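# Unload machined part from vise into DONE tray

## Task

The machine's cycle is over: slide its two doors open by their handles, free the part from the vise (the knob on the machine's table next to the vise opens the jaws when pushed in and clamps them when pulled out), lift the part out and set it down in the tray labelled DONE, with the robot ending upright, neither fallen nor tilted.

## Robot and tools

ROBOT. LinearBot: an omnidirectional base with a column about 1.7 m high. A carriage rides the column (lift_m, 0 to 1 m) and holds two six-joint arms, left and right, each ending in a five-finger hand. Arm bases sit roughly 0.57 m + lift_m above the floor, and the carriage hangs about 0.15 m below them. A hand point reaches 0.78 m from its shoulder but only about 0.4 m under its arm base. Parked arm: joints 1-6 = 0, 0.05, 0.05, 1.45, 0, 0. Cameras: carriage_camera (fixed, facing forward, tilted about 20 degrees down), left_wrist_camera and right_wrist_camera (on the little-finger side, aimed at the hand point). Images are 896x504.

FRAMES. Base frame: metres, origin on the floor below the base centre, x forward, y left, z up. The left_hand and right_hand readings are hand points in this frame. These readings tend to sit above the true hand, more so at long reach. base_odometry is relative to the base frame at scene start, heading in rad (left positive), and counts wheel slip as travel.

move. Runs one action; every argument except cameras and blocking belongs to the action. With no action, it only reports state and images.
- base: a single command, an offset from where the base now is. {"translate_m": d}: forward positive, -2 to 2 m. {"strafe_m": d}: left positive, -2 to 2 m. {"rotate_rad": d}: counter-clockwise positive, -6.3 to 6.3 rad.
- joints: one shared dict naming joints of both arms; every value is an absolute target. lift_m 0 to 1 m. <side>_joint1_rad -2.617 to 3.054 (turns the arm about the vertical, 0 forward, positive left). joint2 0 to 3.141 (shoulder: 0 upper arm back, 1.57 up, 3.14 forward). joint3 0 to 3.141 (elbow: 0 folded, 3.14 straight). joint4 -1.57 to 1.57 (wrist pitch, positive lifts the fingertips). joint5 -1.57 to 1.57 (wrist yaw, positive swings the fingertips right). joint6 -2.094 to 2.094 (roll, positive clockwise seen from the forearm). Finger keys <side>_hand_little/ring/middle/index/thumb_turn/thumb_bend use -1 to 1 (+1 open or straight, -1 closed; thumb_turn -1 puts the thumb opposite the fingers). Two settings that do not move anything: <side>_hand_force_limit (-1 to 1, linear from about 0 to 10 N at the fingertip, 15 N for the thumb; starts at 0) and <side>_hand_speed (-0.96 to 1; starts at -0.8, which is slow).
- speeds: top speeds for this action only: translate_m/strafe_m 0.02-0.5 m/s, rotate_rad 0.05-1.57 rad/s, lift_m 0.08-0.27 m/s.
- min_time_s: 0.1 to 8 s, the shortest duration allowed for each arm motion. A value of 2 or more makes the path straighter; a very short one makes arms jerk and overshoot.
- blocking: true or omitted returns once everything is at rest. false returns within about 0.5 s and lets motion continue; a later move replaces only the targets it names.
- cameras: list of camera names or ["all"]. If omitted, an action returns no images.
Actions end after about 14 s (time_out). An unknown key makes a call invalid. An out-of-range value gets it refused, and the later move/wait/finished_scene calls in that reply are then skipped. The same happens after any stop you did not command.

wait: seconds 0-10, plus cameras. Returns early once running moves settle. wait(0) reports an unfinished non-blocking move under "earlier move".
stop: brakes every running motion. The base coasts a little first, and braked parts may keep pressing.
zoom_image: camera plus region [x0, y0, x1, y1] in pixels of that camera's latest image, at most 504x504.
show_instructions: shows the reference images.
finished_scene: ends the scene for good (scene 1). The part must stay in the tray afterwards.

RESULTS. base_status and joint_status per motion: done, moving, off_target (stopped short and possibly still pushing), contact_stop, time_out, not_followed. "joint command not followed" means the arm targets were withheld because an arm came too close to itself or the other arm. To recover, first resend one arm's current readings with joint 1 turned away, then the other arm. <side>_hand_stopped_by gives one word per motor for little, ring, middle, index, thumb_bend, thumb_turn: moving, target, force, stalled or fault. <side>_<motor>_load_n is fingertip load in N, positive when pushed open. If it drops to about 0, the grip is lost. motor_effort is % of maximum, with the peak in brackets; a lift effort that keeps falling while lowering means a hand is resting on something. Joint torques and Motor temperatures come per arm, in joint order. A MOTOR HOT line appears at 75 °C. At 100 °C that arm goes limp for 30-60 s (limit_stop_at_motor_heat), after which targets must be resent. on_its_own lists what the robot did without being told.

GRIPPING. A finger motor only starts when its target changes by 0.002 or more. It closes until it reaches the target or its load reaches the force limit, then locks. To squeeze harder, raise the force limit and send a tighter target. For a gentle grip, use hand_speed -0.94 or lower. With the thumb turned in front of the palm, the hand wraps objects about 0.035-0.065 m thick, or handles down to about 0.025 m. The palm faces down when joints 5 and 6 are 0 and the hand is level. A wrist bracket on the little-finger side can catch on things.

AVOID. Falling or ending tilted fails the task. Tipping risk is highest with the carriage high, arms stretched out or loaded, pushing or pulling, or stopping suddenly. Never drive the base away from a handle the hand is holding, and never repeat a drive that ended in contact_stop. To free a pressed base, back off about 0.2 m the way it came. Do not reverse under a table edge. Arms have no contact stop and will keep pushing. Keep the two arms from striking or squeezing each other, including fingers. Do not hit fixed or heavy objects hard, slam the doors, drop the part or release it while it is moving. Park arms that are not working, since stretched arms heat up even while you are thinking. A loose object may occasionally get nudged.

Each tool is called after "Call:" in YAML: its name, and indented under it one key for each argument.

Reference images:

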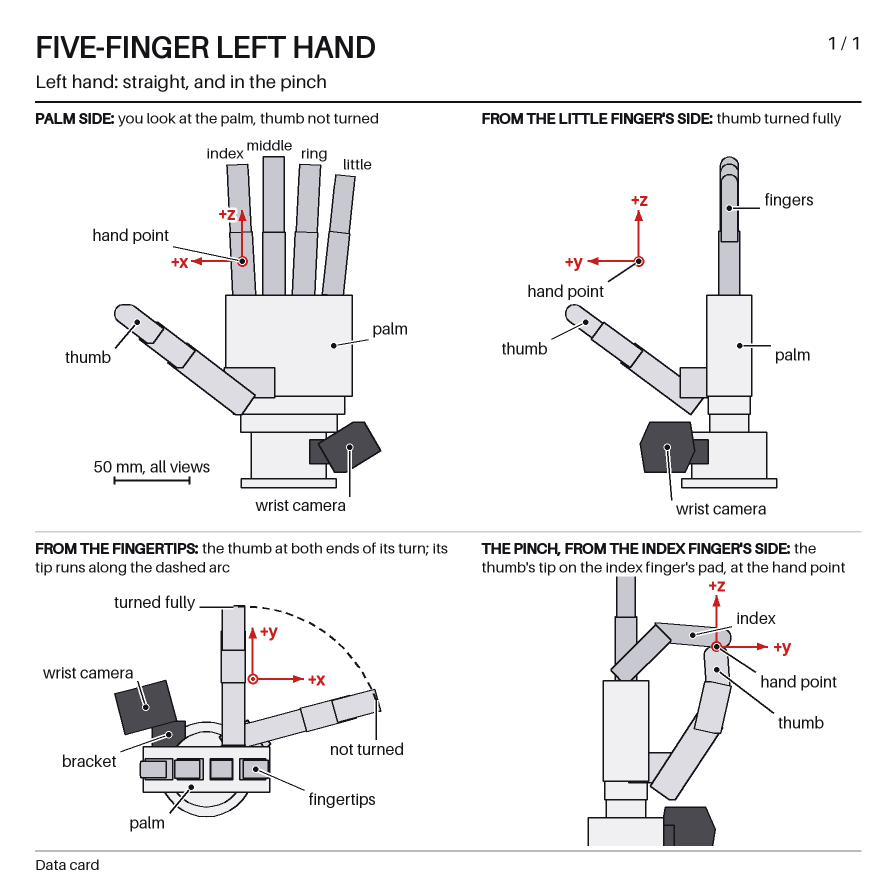

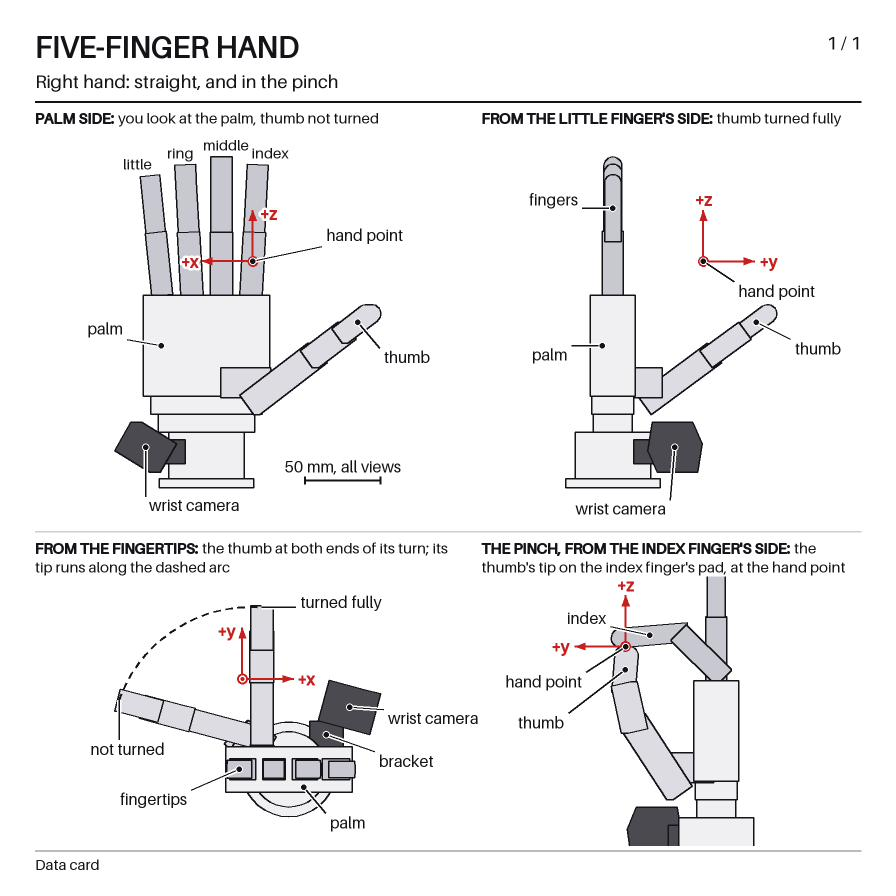

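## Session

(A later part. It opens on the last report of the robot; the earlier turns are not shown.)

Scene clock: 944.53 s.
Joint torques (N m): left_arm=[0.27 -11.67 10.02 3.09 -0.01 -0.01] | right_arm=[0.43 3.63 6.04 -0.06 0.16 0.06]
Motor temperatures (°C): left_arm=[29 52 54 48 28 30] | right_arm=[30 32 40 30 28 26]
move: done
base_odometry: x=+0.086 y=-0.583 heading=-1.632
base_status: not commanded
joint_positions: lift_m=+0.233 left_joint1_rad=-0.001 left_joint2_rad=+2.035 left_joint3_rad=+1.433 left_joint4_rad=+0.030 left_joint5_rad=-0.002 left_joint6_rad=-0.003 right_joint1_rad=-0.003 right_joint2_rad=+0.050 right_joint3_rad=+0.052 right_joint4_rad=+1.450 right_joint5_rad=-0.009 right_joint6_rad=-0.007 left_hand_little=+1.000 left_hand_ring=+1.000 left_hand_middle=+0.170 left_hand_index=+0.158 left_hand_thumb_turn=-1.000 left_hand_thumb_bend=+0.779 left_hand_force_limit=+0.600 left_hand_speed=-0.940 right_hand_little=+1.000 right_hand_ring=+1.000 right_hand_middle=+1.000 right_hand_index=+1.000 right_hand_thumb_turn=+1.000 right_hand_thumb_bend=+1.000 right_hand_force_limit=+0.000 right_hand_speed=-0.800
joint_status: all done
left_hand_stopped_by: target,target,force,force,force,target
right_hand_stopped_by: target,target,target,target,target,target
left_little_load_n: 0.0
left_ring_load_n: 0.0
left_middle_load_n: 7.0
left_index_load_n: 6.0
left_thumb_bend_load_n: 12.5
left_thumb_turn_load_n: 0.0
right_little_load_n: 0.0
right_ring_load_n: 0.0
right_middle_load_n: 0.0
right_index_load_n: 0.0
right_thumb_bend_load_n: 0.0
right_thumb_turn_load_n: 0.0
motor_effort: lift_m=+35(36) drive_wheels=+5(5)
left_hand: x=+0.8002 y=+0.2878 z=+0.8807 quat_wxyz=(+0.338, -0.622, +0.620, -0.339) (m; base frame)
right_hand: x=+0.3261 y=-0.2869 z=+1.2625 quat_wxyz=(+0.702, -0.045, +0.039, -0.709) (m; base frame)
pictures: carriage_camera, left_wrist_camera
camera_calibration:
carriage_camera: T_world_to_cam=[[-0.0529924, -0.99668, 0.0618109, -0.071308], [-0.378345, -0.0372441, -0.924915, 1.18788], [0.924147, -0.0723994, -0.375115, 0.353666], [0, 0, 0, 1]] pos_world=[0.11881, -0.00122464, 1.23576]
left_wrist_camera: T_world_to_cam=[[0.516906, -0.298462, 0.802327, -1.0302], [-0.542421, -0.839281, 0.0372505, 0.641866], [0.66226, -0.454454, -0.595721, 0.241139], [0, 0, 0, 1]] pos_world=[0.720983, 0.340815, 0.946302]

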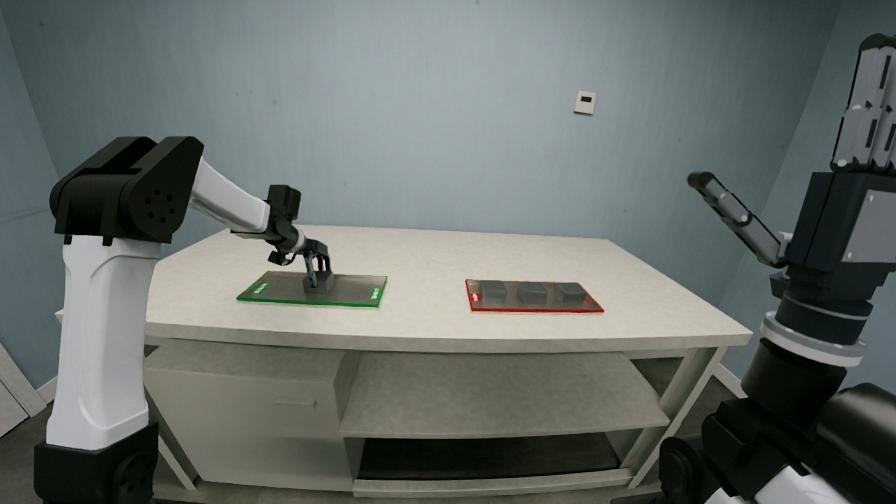

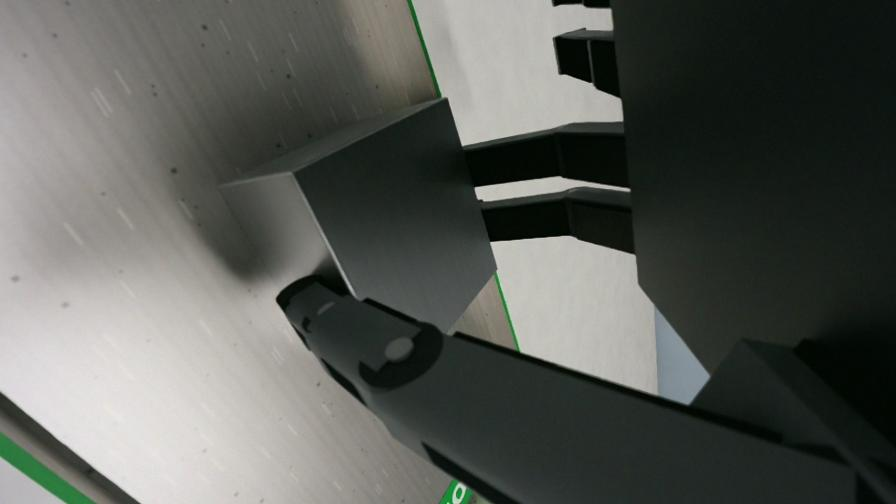

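Call:
move:
  joints: {"left_hand_index": 0.22, "left_hand_middle": 0.23, "left_hand_thumb_bend": 0.84, "left_hand_speed": -0.94}

Call:
move:
  joints: {"left_hand_index": 0.4, "left_hand_middle": 0.4, "left_hand_thumb_bend": 1, "left_hand_speed": -0.9}
  cameras: ["left_wrist_camera", "carriage_camera"]

Scene clock: 975.83 s.
Joint torques (N m): left_arm=[0.27 -11.73 9.99 2.94 0 0] | right_arm=[0.42 3.63 6.05 -0.07 0.15 0.06]
Motor temperatures (°C): left_arm=[29 55 50 49 28 30] | right_arm=[30 32 40 30 28 26]
move: done
base_odometry: x=+0.086 y=-0.583 heading=-1.632
base_status: not commanded
joint_positions: lift_m=+0.233 left_joint1_rad=-0.001 left_joint2_rad=+2.035 left_joint3_rad=+1.433 left_joint4_rad=+0.042 left_joint5_rad=-0.002 left_joint6_rad=-0.003 right_joint1_rad=-0.003 right_joint2_rad=+0.050 right_joint3_rad=+0.052 right_joint4_rad=+1.450 right_joint5_rad=-0.009 right_joint6_rad=-0.007 left_hand_little=+1.000 left_hand_ring=+1.000 left_hand_middle=+0.230 left_hand_index=+0.220 left_hand_thumb_turn=-1.000 left_hand_thumb_bend=+0.841 left_hand_force_limit=+0.600 left_hand_speed=-0.940 right_hand_little=+1.000 right_hand_ring=+1.000 right_hand_middle=+1.000 right_hand_index=+1.000 right_hand_thumb_turn=+1.000 right_hand_thumb_bend=+1.000 right_hand_force_limit=+0.000 right_hand_speed=-0.800
joint_status: all done
left_hand_stopped_by: target,target,target,target,target,target
right_hand_stopped_by: target,target,target,target,target,target
left_little_load_n: 0.0
left_ring_load_n: 0.0
left_middle_load_n: 0.0
left_index_load_n: 0.0
left_thumb_bend_load_n: 1.5
left_thumb_turn_load_n: 0.0
right_little_load_n: 0.0
right_ring_load_n: 0.0
right_middle_load_n: 0.0
right_index_load_n: 0.0
right_thumb_bend_load_n: 0.0
right_thumb_turn_load_n: 0.0
motor_effort: lift_m=+35(35) drive_wheels=+5(5)
left_hand: x=+0.8025 y=+0.2878 z=+0.8830 quat_wxyz=(+0.342, -0.620, +0.618, -0.342) (m; base frame)
right_hand: x=+0.3261 y=-0.2869 z=+1.2625 quat_wxyz=(+0.702, -0.045, +0.039, -0.709) (m; base frame)
pictures: none

Scene clock: 977.43 s.
Joint torques (N m): left_arm=[0.28 -11.74 10.04 2.54 0 0] | right_arm=[0.42 3.63 6.06 -0.07 0.15 0.06]
Motor temperatures (°C): left_arm=[29 55 50 48 28 30] | right_arm=[30 32 40 30 28 26]
move: done
base_odometry: x=+0.086 y=-0.583 heading=-1.632
base_status: not commanded
joint_positions: lift_m=+0.233 left_joint1_rad=-0.001 left_joint2_rad=+2.035 left_joint3_rad=+1.433 left_joint4_rad=+0.077 left_joint5_rad=-0.002 left_joint6_rad=-0.003 right_joint1_rad=-0.003 right_joint2_rad=+0.050 right_joint3_rad=+0.052 right_joint4_rad=+1.450 right_joint5_rad=-0.009 right_joint6_rad=-0.007 left_hand_little=+1.000 left_hand_ring=+1.000 left_hand_middle=+0.400 left_hand_index=+0.400 left_hand_thumb_turn=-1.000 left_hand_thumb_bend=+1.000 left_hand_force_limit=+0.600 left_hand_speed=-0.900 right_hand_little=+1.000 right_hand_ring=+1.000 right_hand_middle=+1.000 right_hand_index=+1.000 right_hand_thumb_turn=+1.000 right_hand_thumb_bend=+1.000 right_hand_force_limit=+0.000 right_hand_speed=-0.800
joint_status: all done
left_hand_stopped_by: target,target,target,target,target,target
right_hand_stopped_by: target,target,target,target,target,target
left_little_load_n: 0.0
left_ring_load_n: 0.0
left_middle_load_n: 0.0
left_index_load_n: 0.0
left_thumb_bend_load_n: 0.0
left_thumb_turn_load_n: 0.0
right_little_load_n: 0.0
right_ring_load_n: 0.0
right_middle_load_n: 0.0
right_index_load_n: 0.0
right_thumb_bend_load_n: 0.0
right_thumb_turn_load_n: 0.0
motor_effort: lift_m=+34(35) drive_wheels=+5(5)
left_hand: x=+0.8093 y=+0.2878 z=+0.8901 quat_wxyz=(+0.353, -0.613, +0.612, -0.353) (m; base frame)
right_hand: x=+0.3261 y=-0.2869 z=+1.2625 quat_wxyz=(+0.702, -0.045, +0.039, -0.709) (m; base frame)
pictures: carriage_camera, left_wrist_camera
camera_calibration:
carriage_camera: T_world_to_cam=[[-0.0529924, -0.99668, 0.0618109, -0.071308], [-0.378345, -0.0372441, -0.924915, 1.18788], [0.924147, -0.0723994, -0.375115, 0.353666], [0, 0, 0, 1]] pos_world=[0.11881, -0.00122464, 1.23576]
left_wrist_camera: T_world_to_cam=[[0.478085, -0.298369, 0.826082, -1.0322], [-0.543599, -0.839267, 0.0114698, 0.670336], [0.689881, -0.45454, -0.563434, 0.189644], [0, 0, 0, 1]] pos_world=[0.727041, 0.340815, 0.951846]

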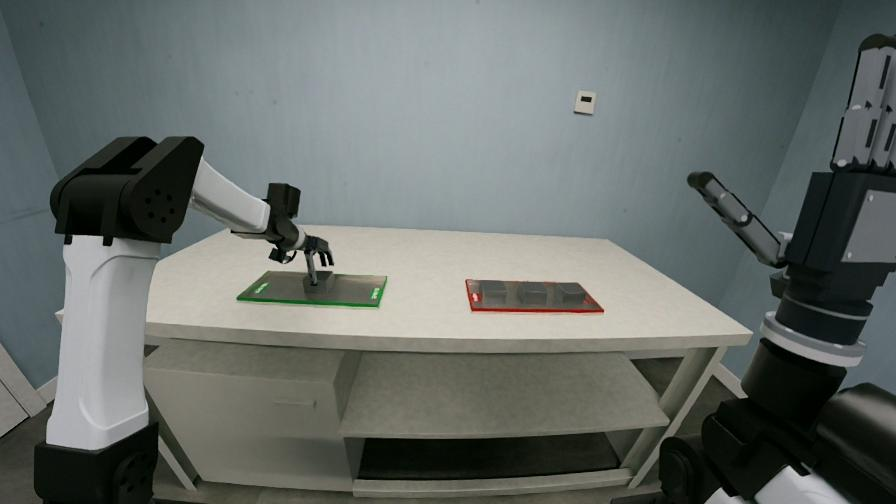

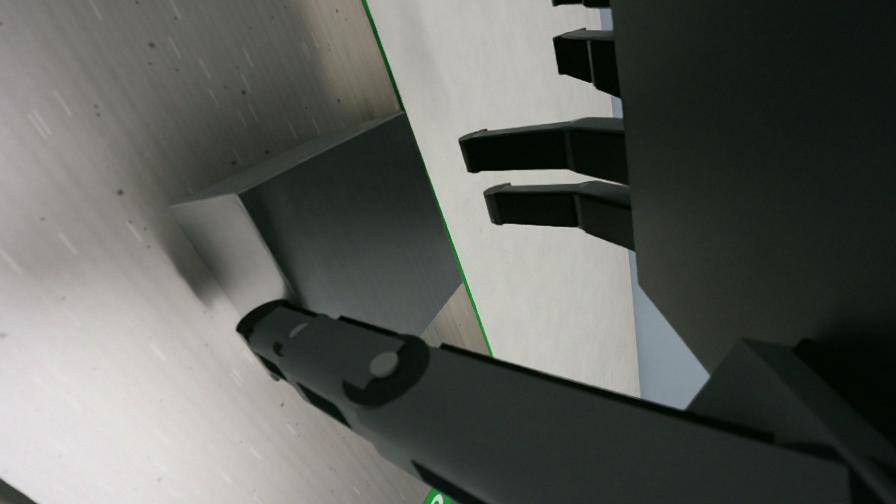

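Call:
move:
  joints: {"lift_m": 0.40}
  speeds: {"lift_m": 0.08}
  cameras: ["left_wrist_camera", "carriage_camera"]

Scene clock: 983.53 s.
Joint torques (N m): left_arm=[0.27 -11.73 9.36 2.45 0 0] | right_arm=[0.42 3.62 6.06 -0.08 0.15 0.06]
Motor temperatures (°C): left_arm=[29 55 50 47 28 30] | right_arm=[30 32 40 30 28 26]
move: done
base_odometry: x=+0.086 y=-0.583 heading=-1.632
base_status: not commanded
joint_positions: lift_m=+0.400 left_joint1_rad=-0.001 left_joint2_rad=+2.035 left_joint3_rad=+1.442 left_joint4_rad=+0.086 left_joint5_rad=-0.002 left_joint6_rad=-0.003 right_joint1_rad=-0.003 right_joint2_rad=+0.050 right_joint3_rad=+0.052 right_joint4_rad=+1.450 right_joint5_rad=-0.009 right_joint6_rad=-0.007 left_hand_little=+1.000 left_hand_ring=+1.000 left_hand_middle=+0.400 left_hand_index=+0.400 left_hand_thumb_turn=-1.000 left_hand_thumb_bend=+1.000 left_hand_force_limit=+0.600 left_hand_speed=-0.900 right_hand_little=+1.000 right_hand_ring=+1.000 right_hand_middle=+1.000 right_hand_index=+1.000 right_hand_thumb_turn=+1.000 right_hand_thumb_bend=+1.000 right_hand_force_limit=+0.000 right_hand_speed=-0.800
joint_status: all done
left_hand_stopped_by: target,target,target,target,target,target
right_hand_stopped_by: target,target,target,target,target,target
left_little_load_n: 0.0
left_ring_load_n: 0.0
left_middle_load_n: 0.0
left_index_load_n: -0.5
left_thumb_bend_load_n: 0.0
left_thumb_turn_load_n: 0.0
right_little_load_n: 0.0
right_ring_load_n: 0.0
right_middle_load_n: 0.0
right_index_load_n: 0.0
right_thumb_bend_load_n: 0.0
right_thumb_turn_load_n: 0.0
motor_effort: lift_m=+41(49) drive_wheels=+4(5)
left_hand: x=+0.8132 y=+0.2878 z=+1.0621 quat_wxyz=(+0.358, -0.610, +0.609, -0.359) (m; base frame)
right_hand: x=+0.3261 y=-0.2869 z=+1.4289 quat_wxyz=(+0.702, -0.045, +0.039, -0.709) (m; base frame)
pictures: carriage_camera, left_wrist_camera
camera_calibration:
carriage_camera: T_world_to_cam=[[-0.0529924, -0.99668, 0.0618109, -0.0815995], [-0.378345, -0.0372441, -0.924915, 1.34188], [0.924147, -0.0723994, -0.375115, 0.416123], [0, 0, 0, 1]] pos_world=[0.11881, -0.00122464, 1.40226]
left_wrist_camera: T_world_to_cam=[[0.463823, -0.298388, 0.834166, -1.17308], [-0.543746, -0.839247, 0.00213453, 0.680547], [0.699435, -0.454564, -0.551509, 0.263334], [0, 0, 0, 1]] pos_world=[0.729963, 0.340815, 1.12233]

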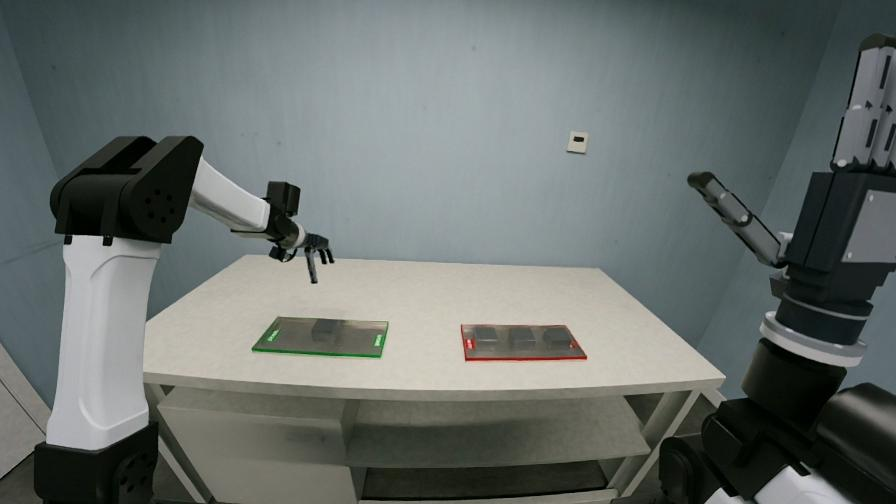

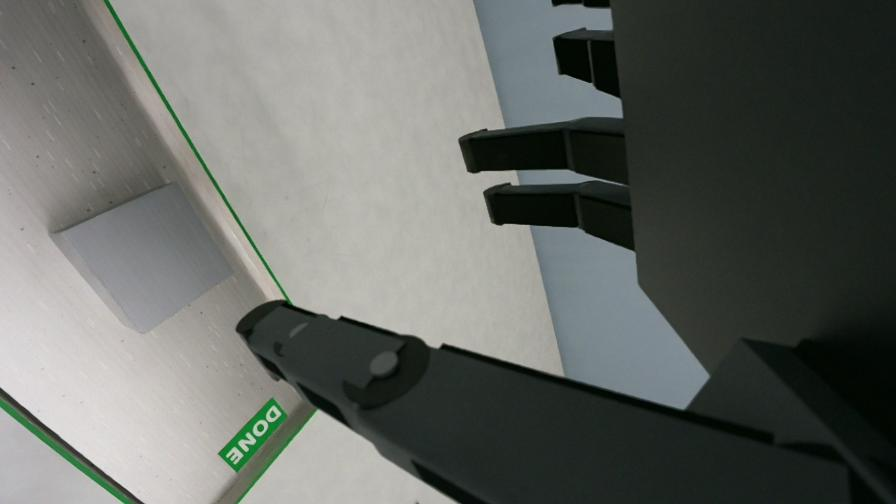

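Call:
move:
  joints: {"left_joint1_rad": 0, "left_joint2_rad": 0.9, "left_joint3_rad": 0.5, "left_joint4_rad": 0.6, "left_joint5_rad": 0, "left_joint6_rad": 0}
  min_time_s: 4

Call:
move:
  joints: {"left_joint1_rad": 0, "left_joint2_rad": 0.05, "left_joint3_rad": 0.05, "left_joint4_rad": 1.45, "left_joint5_rad": 0, "left_joint6_rad": 0}
  cameras: ["carriage_camera"]
  min_time_s: 3

Scene clock: 994.17 s.
Joint torques (N m): left_arm=[0.27 -3.1 6.49 2.63 0 0] | right_arm=[0.4 3.64 6.05 -0.07 0.16 0.06]
move: done
base_odometry: x=+0.086 y=-0.583 heading=-1.632
base_status: not commanded
joint_positions: lift_m=+0.400 left_joint1_rad=-0.001 left_joint2_rad=+0.912 left_joint3_rad=+0.509 left_joint4_rad=+0.577 left_joint5_rad=-0.002 left_joint6_rad=-0.003 right_joint1_rad=-0.003 right_joint2_rad=+0.050 right_joint3_rad=+0.052 right_joint4_rad=+1.450 right_joint5_rad=-0.009 right_joint6_rad=-0.007 left_hand_little=+1.000 left_hand_ring=+1.000 left_hand_middle=+0.400 left_hand_index=+0.400 left_hand_thumb_turn=-1.000 left_hand_thumb_bend=+1.000 left_hand_force_limit=+0.600 left_hand_speed=-0.900 right_hand_little=+1.000 right_hand_ring=+1.000 right_hand_middle=+1.000 right_hand_index=+1.000 right_hand_thumb_turn=+1.000 right_hand_thumb_bend=+1.000 right_hand_force_limit=+0.000 right_hand_speed=-0.800
joint_status: all done
left_hand_stopped_by: target,target,target,target,target,target
right_hand_stopped_by: target,target,target,target,target,target
left_little_load_n: 0.0
left_ring_load_n: -0.5
left_middle_load_n: 0.0
left_index_load_n: 0.0
left_thumb_bend_load_n: 0.0
left_thumb_turn_load_n: 0.0
right_little_load_n: 0.0
right_ring_load_n: 0.0
right_middle_load_n: 0.0
right_index_load_n: 0.0
right_thumb_bend_load_n: 0.0
right_thumb_turn_load_n: 0.0
motor_effort: lift_m=+41(41) drive_wheels=-5(5)
left_hand: x=+0.6150 y=+0.2879 z=+1.2514 quat_wxyz=(+0.541, -0.456, +0.454, -0.542) (m; base frame)
right_hand: x=+0.3261 y=-0.2869 z=+1.4289 quat_wxyz=(+0.702, -0.045, +0.039, -0.709) (m; base frame)
pictures: none

Scene clock: 997.47 s.
Joint torques (N m): left_arm=[0.27 2.44 4.59 0.28 0.01 0] | right_arm=[0.42 3.63 6.06 -0.07 0.16 0.06]
move: done
base_odometry: x=+0.086 y=-0.583 heading=-1.632
base_status: not commanded
joint_positions: lift_m=+0.400 left_joint1_rad=-0.001 left_joint2_rad=+0.056 left_joint3_rad=+0.059 left_joint4_rad=+1.435 left_joint5_rad=-0.002 left_joint6_rad=-0.003 right_joint1_rad=-0.003 right_joint2_rad=+0.050 right_joint3_rad=+0.052 right_joint4_rad=+1.450 right_joint5_rad=-0.009 right_joint6_rad=-0.007 left_hand_little=+1.000 left_hand_ring=+1.000 left_hand_middle=+0.400 left_hand_index=+0.400 left_hand_thumb_turn=-1.000 left_hand_thumb_bend=+1.000 left_hand_force_limit=+0.600 left_hand_speed=-0.900 right_hand_little=+1.000 right_hand_ring=+1.000 right_hand_middle=+1.000 right_hand_index=+1.000 right_hand_thumb_turn=+1.000 right_hand_thumb_bend=+1.000 right_hand_force_limit=+0.000 right_hand_speed=-0.800
joint_status: all done
left_hand_stopped_by: target,target,target,target,target,target
right_hand_stopped_by: target,target,target,target,target,target
left_little_load_n: 0.0
left_ring_load_n: 0.0
left_middle_load_n: 0.0
left_index_load_n: 0.0
left_thumb_bend_load_n: 0.0
left_thumb_turn_load_n: 0.0
right_little_load_n: 0.0
right_ring_load_n: 0.0
right_middle_load_n: 0.0
right_index_load_n: 0.0
right_thumb_bend_load_n: 0.0
right_thumb_turn_load_n: 0.0
motor_effort: lift_m=+41(41) drive_wheels=-5(5)
left_hand: x=+0.3294 y=+0.2881 z=+1.4296 quat_wxyz=(+0.704, -0.048, +0.046, -0.707) (m; base frame)
right_hand: x=+0.3261 y=-0.2869 z=+1.4289 quat_wxyz=(+0.702, -0.045, +0.039, -0.709) (m; base frame)
pictures: carriage_camera
camera_calibration:
carriage_camera: T_world_to_cam=[[-0.0529924, -0.99668, 0.0618109, -0.0815995], [-0.378345, -0.0372441, -0.924915, 1.34188], [0.924147, -0.0723994, -0.375115, 0.416123], [0, 0, 0, 1]] pos_world=[0.11881, -0.00122464, 1.40226]

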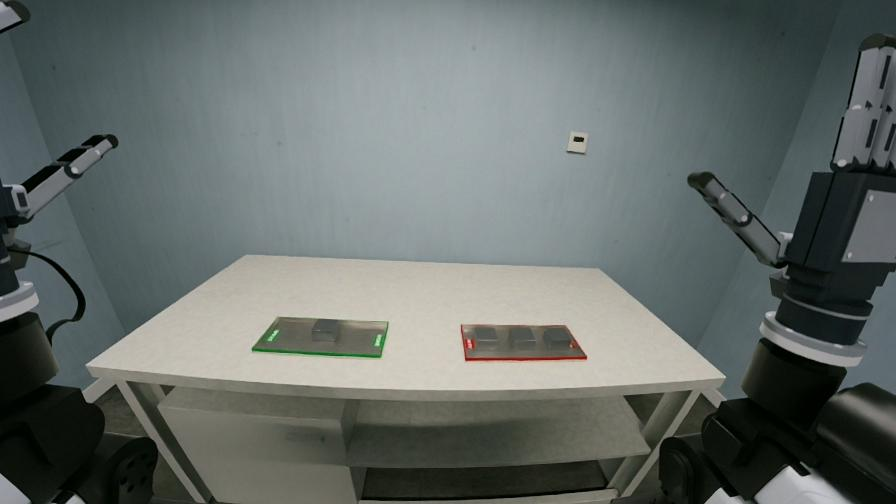

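Call:
finished_scene:

The scene is finished: the task was done.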